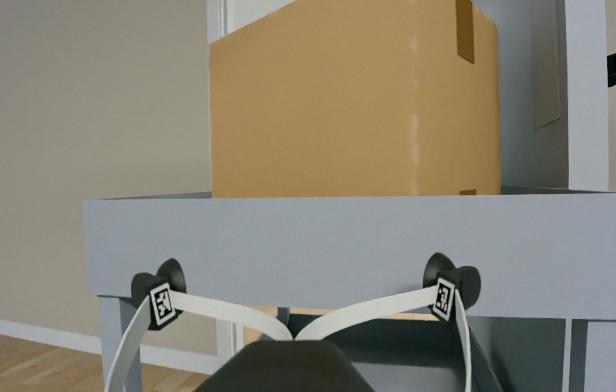

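Request:
move(blocking=false, cameras=[], r2={"joints":{"arm_m":0.34},"pace":"slow","contact_limits":{"arm_m":0.7}})

Request:
wait(seconds=6, cameras=["r2_head_camera","r2_wrist_camera","r1_head_camera"])

Scene clock: 2494.00 s.
move: r2 moving
r1: as last shown
r1.lidar_m: 0.69 0.59 0.51 0.69 4.26 3.23 1.67 1.34 1.35 1.54 1.54 1.19
r1.motor_effort: lift_m=+24(24) arm_m=-4(4) wheel_0=+18(18) wheel_1=+4(5) wheel_2=+12(12)
r1.servo_current: wrist_yaw_rad=85(117) wrist_pitch_rad=39(52) wrist_roll_rad=39(65) gripper_m=59(59)
r1.contact_limits: arm_m 0; translate_m 1
r1.wrist_depth_mm: 176 198 219 303 387 504 - / 173 198 219 304 382 525 - / 177 198 219 301 384 525 - / 174 198 219 304 382 521 - / 177 197 218 301 382 492 - / 180 196 180 178 382 525 - / 179 157 180 178 155 - -
r2.base_odometry: x=-1.582 y=-2.228 heading=-1.901
r2.turned_by_wheels: +0.000
r2.turned_by_imu: +0.000
r2.base_tilt: forward=-0.7 right=+0.1
r2.lidar_m: 0.51 1.96 2.67 2.66 3.12 4.12 4.16 2.43 0.52 0.51 0.58 0.53
r2.base_status: not commanded
r2.joint_positions: lift_m=+0.645 arm_m=+0.012 wrist_yaw_rad=-0.001 wrist_pitch_rad=+0.003 wrist_roll_rad=+0.002 gripper_m=+0.141
r2.joint_status: arm_m moving
r2.measured_speeds: translate_m=+0.000 strafe_m=+0.000 rotate_rad=+0.000 lift_m=+0.000 arm_m=+0.049 wrist_yaw_rad=+0.000 wrist_pitch_rad=+0.000 wrist_roll_rad=+0.000
r2.motor_effort: lift_m=+15(15) arm_m=+5(9) wheel_0=+4(4) wheel_1=+3(3) wheel_2=-5(5)
r2.servo_current: wrist_yaw_rad=46(52) wrist_pitch_rad=46(46) wrist_roll_rad=46(59) gripper_m=52(52)
r2.contact_limits: arm_m 0.7
r2.hand_pose: x=+0.4717 y=-0.0877 z=+0.8225 quat_wxyz=(+1.000, +0.001, +0.001, -0.001) (m; r2's base frame)
r2.wrist_depth_mm: - - 480 370 312 379 368 / - - 462 375 314 379 375 / - - 462 377 315 379 375 / - - 469 379 317 379 - / - - - - - - - / - 217 196 157 187 185 - / 1756 340 1618 - - - -
pictures: none
No camera images: "cameras" was empty.

Scene clock: 2498.20 s.
earlier move: r2 done
r1.base_odometry: x=-2.362 y=+1.180 heading=+0.472
r1.turned_by_wheels: +0.000
r1.turned_by_imu: +0.000
r1.base_tilt: forward=-1.6 right=+1.2
r1.lidar_m: 0.72 0.62 0.51 0.69 4.26 3.26 1.66 1.35 1.34 1.51 1.55 1.21
r1.base_status: not commanded
r1.joint_positions: lift_m=+0.830 arm_m=+0.351 wrist_yaw_rad=+0.016 wrist_pitch_rad=+0.002 wrist_roll_rad=+0.000 gripper_m=-0.029
r1.joint_status: not commanded
r1.measured_speeds: all 0
r1.motor_effort: lift_m=+24(24) arm_m=+4(4) wheel_0=+18(19) wheel_1=+5(5) wheel_2=+10(12)
r1.servo_current: wrist_yaw_rad=91(117) wrist_pitch_rad=39(52) wrist_roll_rad=33(72) gripper_m=59(65)
r1.contact_limits: arm_m 0; translate_m 1
r1.hand_pose: x=+0.8116 y=-0.0828 z=+1.0074 quat_wxyz=(+1.000, +0.000, +0.001, +0.008) (m; r1's base frame)
r1.wrist_depth_mm: 176 198 220 304 387 508 - / 173 198 218 304 387 500 - / 177 198 218 304 384 525 - / 176 198 218 303 384 530 - / 177 198 218 304 382 496 - / 179 197 180 178 379 525 - / 179 157 180 178 155 - -
r2.base_odometry: x=-1.582 y=-2.228 heading=-1.901
r2.turned_by_wheels: +0.000
r2.turned_by_imu: +0.001
r2.base_tilt: forward=-0.7 right=+0.0
r2.lidar_m: 0.81 2.00 2.66 2.66 3.09 4.15 4.17 2.44 0.56 0.52 0.57 0.70
r2.base_status: not commanded
r2.joint_positions: lift_m=+0.645 arm_m=+0.340 wrist_yaw_rad=-0.004 wrist_pitch_rad=+0.003 wrist_roll_rad=+0.002 gripper_m=+0.141
r2.joint_status: all done
r2.measured_speeds: all 0
r2.motor_effort: lift_m=+15(16) arm_m=+8(15) wheel_0=+2(4) wheel_1=+3(4) wheel_2=-4(5)
r2.servo_current: wrist_yaw_rad=46(65) wrist_pitch_rad=39(52) wrist_roll_rad=52(65) gripper_m=46(59)
r2.contact_limits: arm_m 0.7
r2.hand_pose: x=+0.7987 y=-0.0885 z=+0.8225 quat_wxyz=(+1.000, +0.001, +0.001, -0.002) (m; r2's base frame)
r2.wrist_depth_mm: - - - 407 320 263 290 / - - - 413 324 265 312 / - - - 415 325 267 312 / - - 1281 436 327 268 - / - - - - - - - / - 189 196 157 186 190 - / - - 1336 - - - -
wait: 4.20 of 6 s (r2 has come to rest)
pictures: r1_head_camera, r2_head_camera, r2_wrist_camera
Images, in order (width x height): r1_head_camera 420x560, r2_head_camera 420x560, r2_wrist_camera 616x392.

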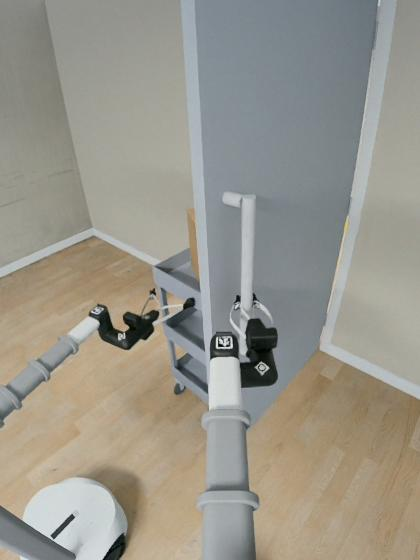

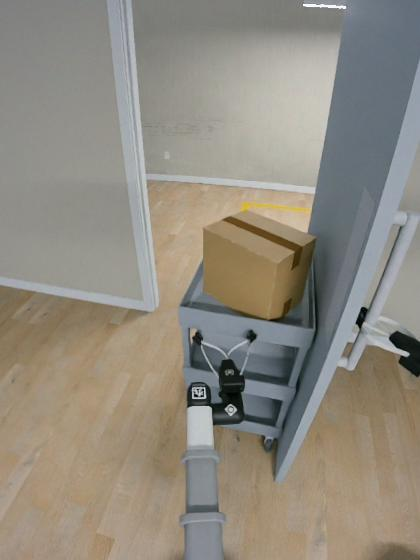

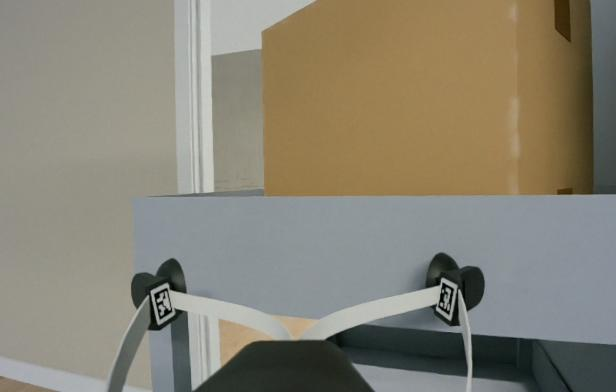

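Request:
zoom_image(camera="r2_head_camera", region=[150, 180, 350, 480])

Request:
move(blocking=false, cameras=["r1_head_left_camera","r1_head_right_camera","r2_head_left_camera"])

Scaled by 1.680 from the camera's 420x560 image, which has a finer 1200x1600 frame.

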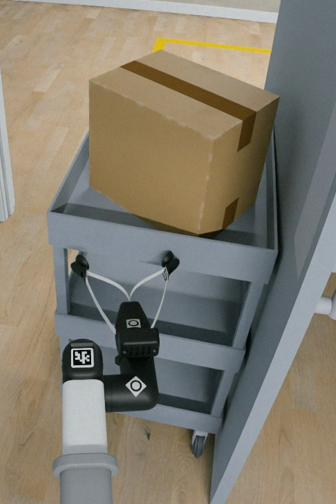

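Scene clock: 2513.30 s.
r1.base_odometry: x=-2.362 y=+1.180 heading=+0.472
r1.turned_by_wheels: +0.000
r1.turned_by_imu: +0.000
r1.base_tilt: forward=-1.6 right=+1.2
r1.lidar_m: 0.71 0.61 0.52 0.69 4.27 3.22 1.64 1.36 1.35 1.51 1.54 1.18
r1.base_status: not commanded
r1.joint_positions: lift_m=+0.830 arm_m=+0.351 wrist_yaw_rad=+0.016 wrist_pitch_rad=+0.002 wrist_roll_rad=+0.000 gripper_m=-0.029
r1.joint_status: not commanded
r1.measured_speeds: all 0
r1.motor_effort: lift_m=+24(24) arm_m=+4(4) wheel_0=+17(19) wheel_1=+5(5) wheel_2=+10(12)
r1.servo_current: wrist_yaw_rad=78(117) wrist_pitch_rad=39(52) wrist_roll_rad=46(72) gripper_m=52(65)
r1.contact_limits: arm_m 0; translate_m 1
r1.hand_pose: x=+0.8116 y=-0.0828 z=+1.0074 quat_wxyz=(+1.000, +0.000, +0.001, +0.008) (m; r1's base frame)
r1.wrist_depth_mm: 176 197 217 306 387 508 - / 173 198 219 304 387 504 - / 177 198 218 301 379 521 - / 177 198 218 301 382 521 - / 177 197 218 303 379 521 - / 179 197 180 178 382 525 - / 179 157 180 177 156 - -
r2.base_odometry: x=-1.582 y=-2.228 heading=-1.901
r2.turned_by_wheels: +0.000
r2.turned_by_imu: +0.000
r2.base_tilt: forward=-0.7 right=+0.0
r2.lidar_m: 0.82 1.95 2.66 2.65 3.08 4.15 4.13 2.42 0.56 0.50 0.57 0.69
r2.base_status: not commanded
r2.joint_positions: lift_m=+0.645 arm_m=+0.340 wrist_yaw_rad=-0.004 wrist_pitch_rad=+0.003 wrist_roll_rad=+0.002 gripper_m=+0.141
r2.joint_status: all done
r2.measured_speeds: all 0
r2.motor_effort: lift_m=+15(16) arm_m=+8(15) wheel_0=+2(4) wheel_1=+3(4) wheel_2=-4(5)
r2.servo_current: wrist_yaw_rad=52(65) wrist_pitch_rad=46(52) wrist_roll_rad=46(65) gripper_m=52(59)
r2.contact_limits: arm_m 0.7
r2.hand_pose: x=+0.7987 y=-0.0885 z=+0.8225 quat_wxyz=(+1.000, +0.001, +0.001, -0.002) (m; r2's base frame)
r2.wrist_depth_mm: - - - 410 320 262 291 / - - - 415 325 263 312 / - - - 415 325 267 312 / - - 1255 436 327 268 - / - - - - - - - / - 190 196 157 185 190 - / - - 1336 - - - -
pictures: r1_head_left_camera, r1_head_right_camera, r2_head_left_camera
Images, in order (width x height): r1_head_left_camera 420x672, r1_head_right_camera 420x672, r2_head_left_camera 420x672.

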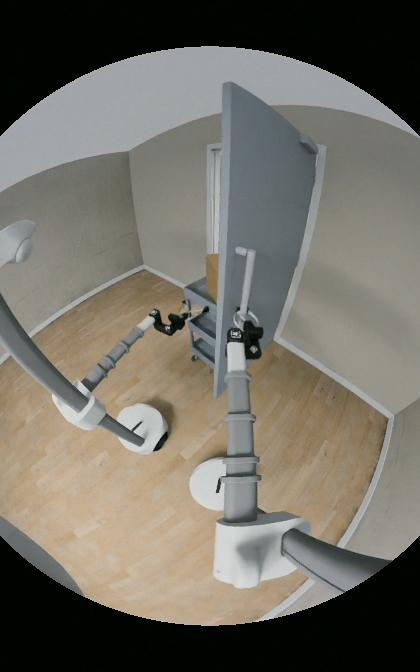

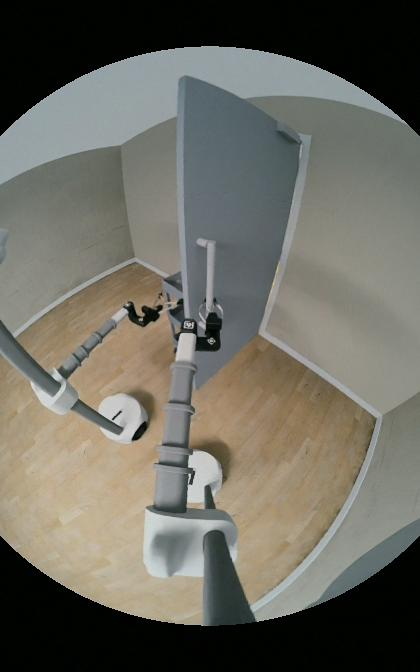

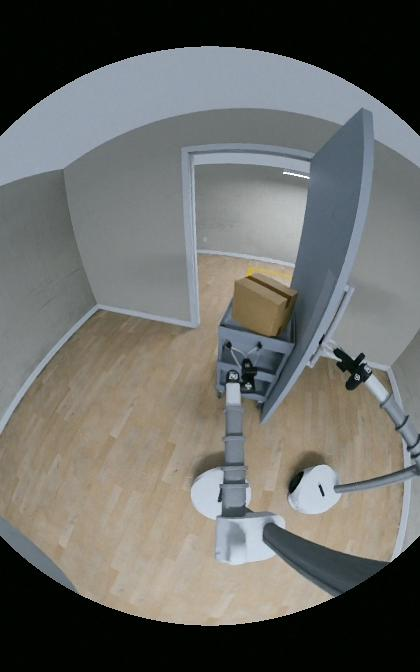

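Request:
move(blocking=false, cameras=[], r2={"joints":{"arm_m":0.15},"pace":"slow"})

Request:
wait(seconds=4, cameras=[])

Request:
move(blocking=false, cameras=[], r2={"base":{"strafe_m":0.19}})

Request:
wait(seconds=4, cameras=[])

Request:
move(blocking=false, cameras=[], r2={"base":{"rotate_rad":-0.26}})

Request:
wait(seconds=3, cameras=["r2_head_camera","r2_wrist_camera"])

Scene clock: 2532.57 s.
move: r2 moving
r1: as last shown
r1.lidar_m: 0.73 0.60 0.51 0.66 4.26 3.22 1.67 1.35 1.36 1.52 1.56 1.18
r1.motor_effort: lift_m=+24(24) arm_m=+4(4) wheel_0=+18(18) wheel_1=+4(5) wheel_2=+11(11)
r1.servo_current: wrist_yaw_rad=85(104) wrist_pitch_rad=46(46) wrist_roll_rad=59(65) gripper_m=46(65)
r1.contact_limits: arm_m 0; translate_m 1
r1.wrist_depth_mm: 177 198 219 306 389 500 - / 173 198 220 303 389 500 - / 177 198 220 303 387 525 - / 177 198 219 301 384 525 - / 177 197 218 303 382 496 - / 179 198 179 178 384 525 - / 179 158 180 177 156 - -
r2.base_odometry: x=-1.582 y=-2.228 heading=-1.901
r2.turned_by_wheels: +0.000
r2.turned_by_imu: +0.001
r2.base_tilt: forward=-0.6 right=+0.1
r2.lidar_m: 0.81 1.96 2.67 2.65 3.11 4.14 4.16 2.41 0.55 0.51 0.57 0.70
r2.base_status: not commanded
r2.joint_positions: lift_m=+0.645 arm_m=+0.328 wrist_yaw_rad=-0.003 wrist_pitch_rad=+0.003 wrist_roll_rad=+0.002 gripper_m=+0.141
r2.joint_status: arm_m moving
r2.measured_speeds: translate_m=+0.000 strafe_m=+0.000 rotate_rad=+0.000 lift_m=+0.000 arm_m=-0.049 wrist_yaw_rad=+0.000 wrist_pitch_rad=+0.000 wrist_roll_rad=+0.000
r2.motor_effort: lift_m=+16(16) arm_m=-2(12) wheel_0=+2(2) wheel_1=+3(4) wheel_2=-4(4)
r2.servo_current: wrist_yaw_rad=46(65) wrist_pitch_rad=39(46) wrist_roll_rad=39(65) gripper_m=52(59)
r2.hand_pose: x=+0.7866 y=-0.0883 z=+0.8225 quat_wxyz=(+1.000, +0.001, +0.001, -0.001) (m; r2's base frame)
r2.wrist_depth_mm: - - - 424 330 272 327 / - - - 427 334 272 306 / - - - 430 336 274 329 / - - 1308 436 340 277 329 / - - - - - - - / - 190 217 157 187 185 - / - - 351 - - - -
pictures: none
No camera images: "cameras" was empty.

Scene clock: 2535.23 s.
earlier move: r2 done
r1.base_odometry: x=-2.362 y=+1.180 heading=+0.472
r1.turned_by_wheels: +0.000
r1.turned_by_imu: +0.000
r1.base_tilt: forward=-1.6 right=+1.3
r1.lidar_m: 0.74 0.62 0.51 0.69 4.27 3.20 1.69 1.35 1.35 1.53 1.57 1.20
r1.base_status: not commanded
r1.joint_positions: lift_m=+0.830 arm_m=+0.351 wrist_yaw_rad=+0.016 wrist_pitch_rad=+0.002 wrist_roll_rad=+0.000 gripper_m=-0.029
r1.joint_status: not commanded
r1.measured_speeds: all 0
r1.motor_effort: lift_m=+24(24) arm_m=+4(4) wheel_0=+18(18) wheel_1=+5(5) wheel_2=+10(11)
r1.servo_current: wrist_yaw_rad=104(111) wrist_pitch_rad=46(46) wrist_roll_rad=39(65) gripper_m=59(65)
r1.contact_limits: arm_m 0; translate_m 1
r1.hand_pose: x=+0.8116 y=-0.0828 z=+1.0074 quat_wxyz=(+1.000, +0.000, +0.001, +0.008) (m; r1's base frame)
r1.wrist_depth_mm: 176 198 219 306 387 500 - / 173 198 220 304 384 500 - / 176 198 219 301 384 525 - / 176 198 219 301 382 525 - / 177 197 218 301 382 492 - / 180 197 180 177 379 521 - / 179 157 179 177 156 - -
r2.base_odometry: x=-1.582 y=-2.228 heading=-1.901
r2.turned_by_wheels: +0.000
r2.turned_by_imu: +0.000
r2.base_tilt: forward=-0.7 right=+0.1
r2.lidar_m: 0.83 1.98 2.66 2.68 3.08 4.15 4.15 2.44 0.54 0.51 0.57 0.66
r2.base_status: not commanded
r2.joint_positions: lift_m=+0.645 arm_m=+0.150 wrist_yaw_rad=-0.003 wrist_pitch_rad=+0.003 wrist_roll_rad=+0.002 gripper_m=+0.141
r2.joint_status: all done
r2.measured_speeds: all 0
r2.motor_effort: lift_m=+15(16) arm_m=-7(12) wheel_0=+1(2) wheel_1=+3(4) wheel_2=-4(5)
r2.servo_current: wrist_yaw_rad=52(65) wrist_pitch_rad=39(52) wrist_roll_rad=39(65) gripper_m=52(59)
r2.hand_pose: x=+0.6092 y=-0.0882 z=+0.8225 quat_wxyz=(+1.000, +0.001, +0.001, -0.001) (m; r2's base frame)
r2.wrist_depth_mm: - - - - - 488 - / - - - 615 473 508 - / - - - 615 477 512 - / - - - 615 484 508 - / - - - - - - - / - 189 196 1060 198 187 375 / 1708 - - - - - 399
wait: 2.67 of 4 s (r2 has come to rest)
pictures: none
No camera images: "cameras" was empty.

Scene clock: 2535.73 s.
move: r2 moving
r1: as last shown
r1.base_tilt: forward=-1.6 right=+1.2
r1.lidar_m: 0.72 0.69 0.55 3.76 4.24 3.21 1.64 1.35 1.32 1.52 1.57 1.18
r1.servo_current: wrist_yaw_rad=85(111) wrist_pitch_rad=39(52) wrist_roll_rad=46(65) gripper_m=52(65)
r1.contact_limits: arm_m 0; translate_m 1
r1.wrist_depth_mm: 176 198 219 303 389 500 - / 173 198 219 303 384 500 - / 177 198 219 303 384 521 - / 177 197 219 301 384 521 - / 177 197 218 303 382 496 - / 179 196 180 178 384 521 - / 179 157 180 178 155 - -
r2.base_odometry: x=-1.548 y=-2.240 heading=-1.901
r2.turned_by_wheels: +0.000
r2.turned_by_imu: +0.000
r2.base_tilt: forward=-0.7 right=+0.1
r2.lidar_m: 0.83 1.97 2.63 2.61 3.07 4.11 4.15 2.45 0.59 0.57 0.62 0.69
r2.base_status: strafe_m moving
r2.joint_positions: lift_m=+0.645 arm_m=+0.150 wrist_yaw_rad=-0.003 wrist_pitch_rad=+0.003 wrist_roll_rad=+0.002 gripper_m=+0.141
r2.joint_status: not commanded
r2.measured_speeds: translate_m=+0.001 strafe_m=+0.142 rotate_rad=-0.007 lift_m=+0.000 arm_m=+0.000 wrist_yaw_rad=+0.000 wrist_pitch_rad=+0.000 wrist_roll_rad=+0.000
r2.motor_effort: lift_m=+15(15) arm_m=-7(7) wheel_0=-9(13) wheel_1=+11(11) wheel_2=+0(4)
r2.servo_current: wrist_yaw_rad=46(52) wrist_pitch_rad=46(46) wrist_roll_rad=46(52) gripper_m=46(52)
r2.hand_pose: x=+0.6092 y=-0.0882 z=+0.8225 quat_wxyz=(+1.000, +0.001, +0.001, -0.001) (m; r2's base frame)
r2.wrist_depth_mm: - - - - - 452 - / - - - 634 500 473 - / - - 1576 647 508 480 - / - - 1430 661 504 473 - / - - - - - - - / - 189 191 - 196 189 - / 1708 - - - - - 603
pictures: none
No camera images: "cameras" was empty.

Scene clock: 2537.13 s.
earlier move: r2 done
r1.base_odometry: x=-2.362 y=+1.180 heading=+0.472
r1.turned_by_wheels: +0.000
r1.turned_by_imu: +0.000
r1.base_tilt: forward=-1.6 right=+1.3
r1.lidar_m: 0.73 0.88 0.69 3.76 4.22 3.22 1.67 1.37 1.35 1.50 1.55 1.22
r1.base_status: not commanded
r1.joint_positions: lift_m=+0.830 arm_m=+0.351 wrist_yaw_rad=+0.016 wrist_pitch_rad=+0.002 wrist_roll_rad=+0.000 gripper_m=-0.029
r1.joint_status: not commanded
r1.measured_speeds: all 0
r1.motor_effort: lift_m=+24(24) arm_m=+4(4) wheel_0=+17(18) wheel_1=+4(5) wheel_2=+10(11)
r1.servo_current: wrist_yaw_rad=91(111) wrist_pitch_rad=39(52) wrist_roll_rad=52(65) gripper_m=52(65)
r1.contact_limits: arm_m 0; translate_m 1
r1.hand_pose: x=+0.8116 y=-0.0828 z=+1.0074 quat_wxyz=(+1.000, +0.000, +0.001, +0.008) (m; r1's base frame)
r1.wrist_depth_mm: 176 198 220 304 387 504 - / 173 198 219 303 387 500 - / 176 199 219 303 384 525 - / 177 198 218 304 384 521 - / 177 198 218 303 382 496 - / 179 196 180 178 384 525 - / 179 157 180 178 155 - -
r2.base_odometry: x=-1.402 y=-2.290 heading=-1.901
r2.turned_by_wheels: +0.000
r2.turned_by_imu: +0.000
r2.base_tilt: forward=-0.7 right=+0.1
r2.lidar_m: 0.85 1.99 2.50 2.47 2.90 4.09 4.09 2.64 0.81 0.69 0.76 0.78
r2.base_status: done
r2.joint_positions: lift_m=+0.645 arm_m=+0.150 wrist_yaw_rad=-0.003 wrist_pitch_rad=+0.003 wrist_roll_rad=+0.002 gripper_m=+0.141
r2.joint_status: not commanded
r2.measured_speeds: all 0
r2.motor_effort: lift_m=+15(16) arm_m=-7(7) wheel_0=-1(13) wheel_1=+2(11) wheel_2=+0(4)
r2.servo_current: wrist_yaw_rad=46(59) wrist_pitch_rad=39(52) wrist_roll_rad=46(65) gripper_m=52(59)
r2.hand_pose: x=+0.6092 y=-0.0882 z=+0.8225 quat_wxyz=(+1.000, +0.001, +0.001, -0.001) (m; r2's base frame)
r2.wrist_depth_mm: - - - - - - 459 / - - - - 640 530 449 / - - - - 647 535 452 / - - - - 654 535 455 / - - - - 1060 - - / - 190 - - 211 187 931 / 1756 - - - - - -
wait: 1.40 of 4 s (r2 has come to rest)
pictures: none
No camera images: "cameras" was empty.

Scene clock: 2537.63 s.
move: r2 moving
r1: as last shown
r1.lidar_m: 0.72 0.80 0.69 3.77 4.25 3.20 1.65 1.36 1.34 1.50 1.55 1.21
r1.motor_effort: lift_m=+24(24) arm_m=+4(4) wheel_0=+18(19) wheel_1=+4(5) wheel_2=+10(11)
r1.servo_current: wrist_yaw_rad=104(111) wrist_pitch_rad=46(52) wrist_roll_rad=39(52) gripper_m=59(65)
r1.contact_limits: arm_m 0; translate_m 1
r1.wrist_depth_mm: 176 197 219 304 387 500 - / 173 197 219 303 387 500 - / 176 198 219 304 384 525 - / 177 198 218 304 382 521 - / 176 198 218 301 379 500 - / 179 196 179 177 382 525 - / 179 157 179 177 155 - -
r2.base_odometry: x=-1.402 y=-2.290 heading=-2.113
r2.turned_by_wheels: -0.212
r2.turned_by_imu: -0.206
r2.base_tilt: forward=-0.6 right=+0.1
r2.lidar_m: 0.86 1.83 2.54 2.48 2.63 3.76 4.20 3.08 2.33 0.69 0.76 0.80
r2.base_status: rotate_rad moving
r2.joint_positions: lift_m=+0.645 arm_m=+0.150 wrist_yaw_rad=-0.003 wrist_pitch_rad=+0.003 wrist_roll_rad=+0.002 gripper_m=+0.141
r2.joint_status: not commanded
r2.measured_speeds: translate_m=+0.001 strafe_m=-0.001 rotate_rad=-0.463 lift_m=+0.000 arm_m=+0.000 wrist_yaw_rad=+0.000 wrist_pitch_rad=+0.000 wrist_roll_rad=+0.000
r2.motor_effort: lift_m=+15(15) arm_m=-7(7) wheel_0=+3(10) wheel_1=+3(9) wheel_2=+5(10)
r2.servo_current: wrist_yaw_rad=46(59) wrist_pitch_rad=46(46) wrist_roll_rad=46(52) gripper_m=52(52)
r2.hand_pose: x=+0.6093 y=-0.0882 z=+0.8225 quat_wxyz=(+1.000, +0.001, +0.001, -0.001) (m; r2's base frame)
r2.wrist_depth_mm: - - - - - - - / - - - 634 530 591 - / - - - 627 530 585 - / - - - 640 544 - - / - 1430 - - - - 459 / - 186 517 1098 196 187 477 / - - 1756 - - - 473
pictures: none
No camera images: "cameras" was empty.

Scene clock: 2538.17 s.
earlier move: r2 done
r1.base_odometry: x=-2.362 y=+1.180 heading=+0.472
r1.turned_by_wheels: +0.000
r1.turned_by_imu: +0.000
r1.base_tilt: forward=-1.6 right=+1.3
r1.lidar_m: 0.73 0.79 0.71 3.74 4.26 3.22 1.66 1.33 1.34 1.47 1.55 1.18
r1.base_status: not commanded
r1.joint_positions: lift_m=+0.830 arm_m=+0.351 wrist_yaw_rad=+0.016 wrist_pitch_rad=+0.002 wrist_roll_rad=+0.000 gripper_m=-0.029
r1.joint_status: not commanded
r1.measured_speeds: all 0
r1.motor_effort: lift_m=+24(24) arm_m=+4(4) wheel_0=+18(19) wheel_1=+5(5) wheel_2=+11(11)
r1.servo_current: wrist_yaw_rad=85(117) wrist_pitch_rad=46(52) wrist_roll_rad=46(59) gripper_m=52(65)
r1.contact_limits: arm_m 0; translate_m 1
r1.hand_pose: x=+0.8116 y=-0.0828 z=+1.0074 quat_wxyz=(+1.000, +0.000, +0.001, +0.008) (m; r1's base frame)
r1.wrist_depth_mm: 176 198 219 304 387 504 - / 172 198 219 303 384 496 - / 177 198 219 304 382 525 - / 176 198 219 303 384 521 - / 177 197 217 301 384 492 - / 180 196 180 178 382 521 - / 179 157 179 178 155 - -
r2.base_odometry: x=-1.402 y=-2.290 heading=-2.161
r2.turned_by_wheels: -0.048
r2.turned_by_imu: -0.046
r2.base_tilt: forward=-0.7 right=+0.0
r2.lidar_m: 0.85 1.82 2.49 2.46 2.61 3.53 - 3.20 2.33 0.69 0.74 0.78
r2.base_status: done
r2.joint_positions: lift_m=+0.645 arm_m=+0.150 wrist_yaw_rad=-0.003 wrist_pitch_rad=+0.003 wrist_roll_rad=+0.002 gripper_m=+0.141
r2.joint_status: not commanded
r2.measured_speeds: all 0
r2.motor_effort: lift_m=+15(15) arm_m=-7(7) wheel_0=+2(10) wheel_1=+2(9) wheel_2=+4(10)
r2.servo_current: wrist_yaw_rad=52(59) wrist_pitch_rad=46(46) wrist_roll_rad=52(59) gripper_m=52(52)
r2.hand_pose: x=+0.6093 y=-0.0882 z=+0.8225 quat_wxyz=(+1.000, +0.001, +0.001, -0.001) (m; r2's base frame)
r2.wrist_depth_mm: - 1464 - - - - 402 / - 1430 - 603 539 - 407 / - 1464 - 597 544 - 389 / - - - 603 549 - - / - - - - - 480 394 / - 193 - 166 196 204 394 / - 1430 1618 - - 500 -
wait: 0.53 of 3 s (r2 has come to rest)
pictures: r2_head_camera, r2_wrist_camera
Images, in order (width x height): r2_head_camera 420x560, r2_wrist_camera 616x392.

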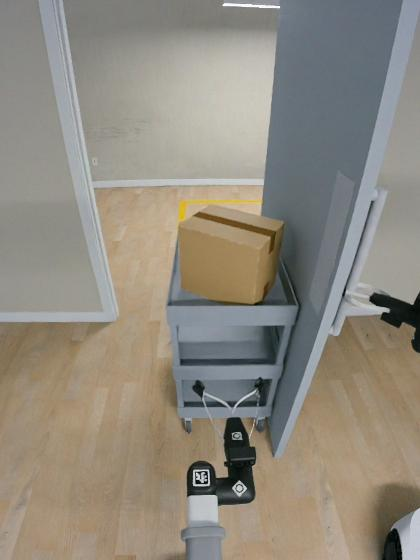

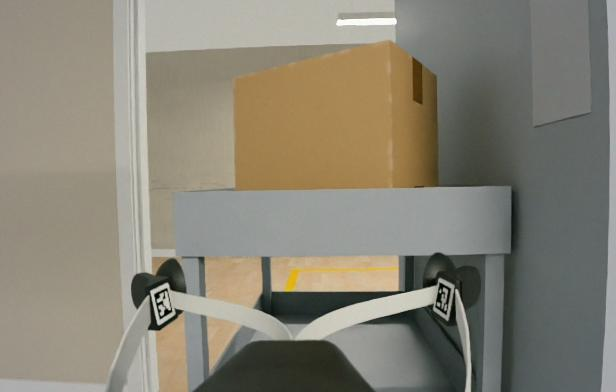

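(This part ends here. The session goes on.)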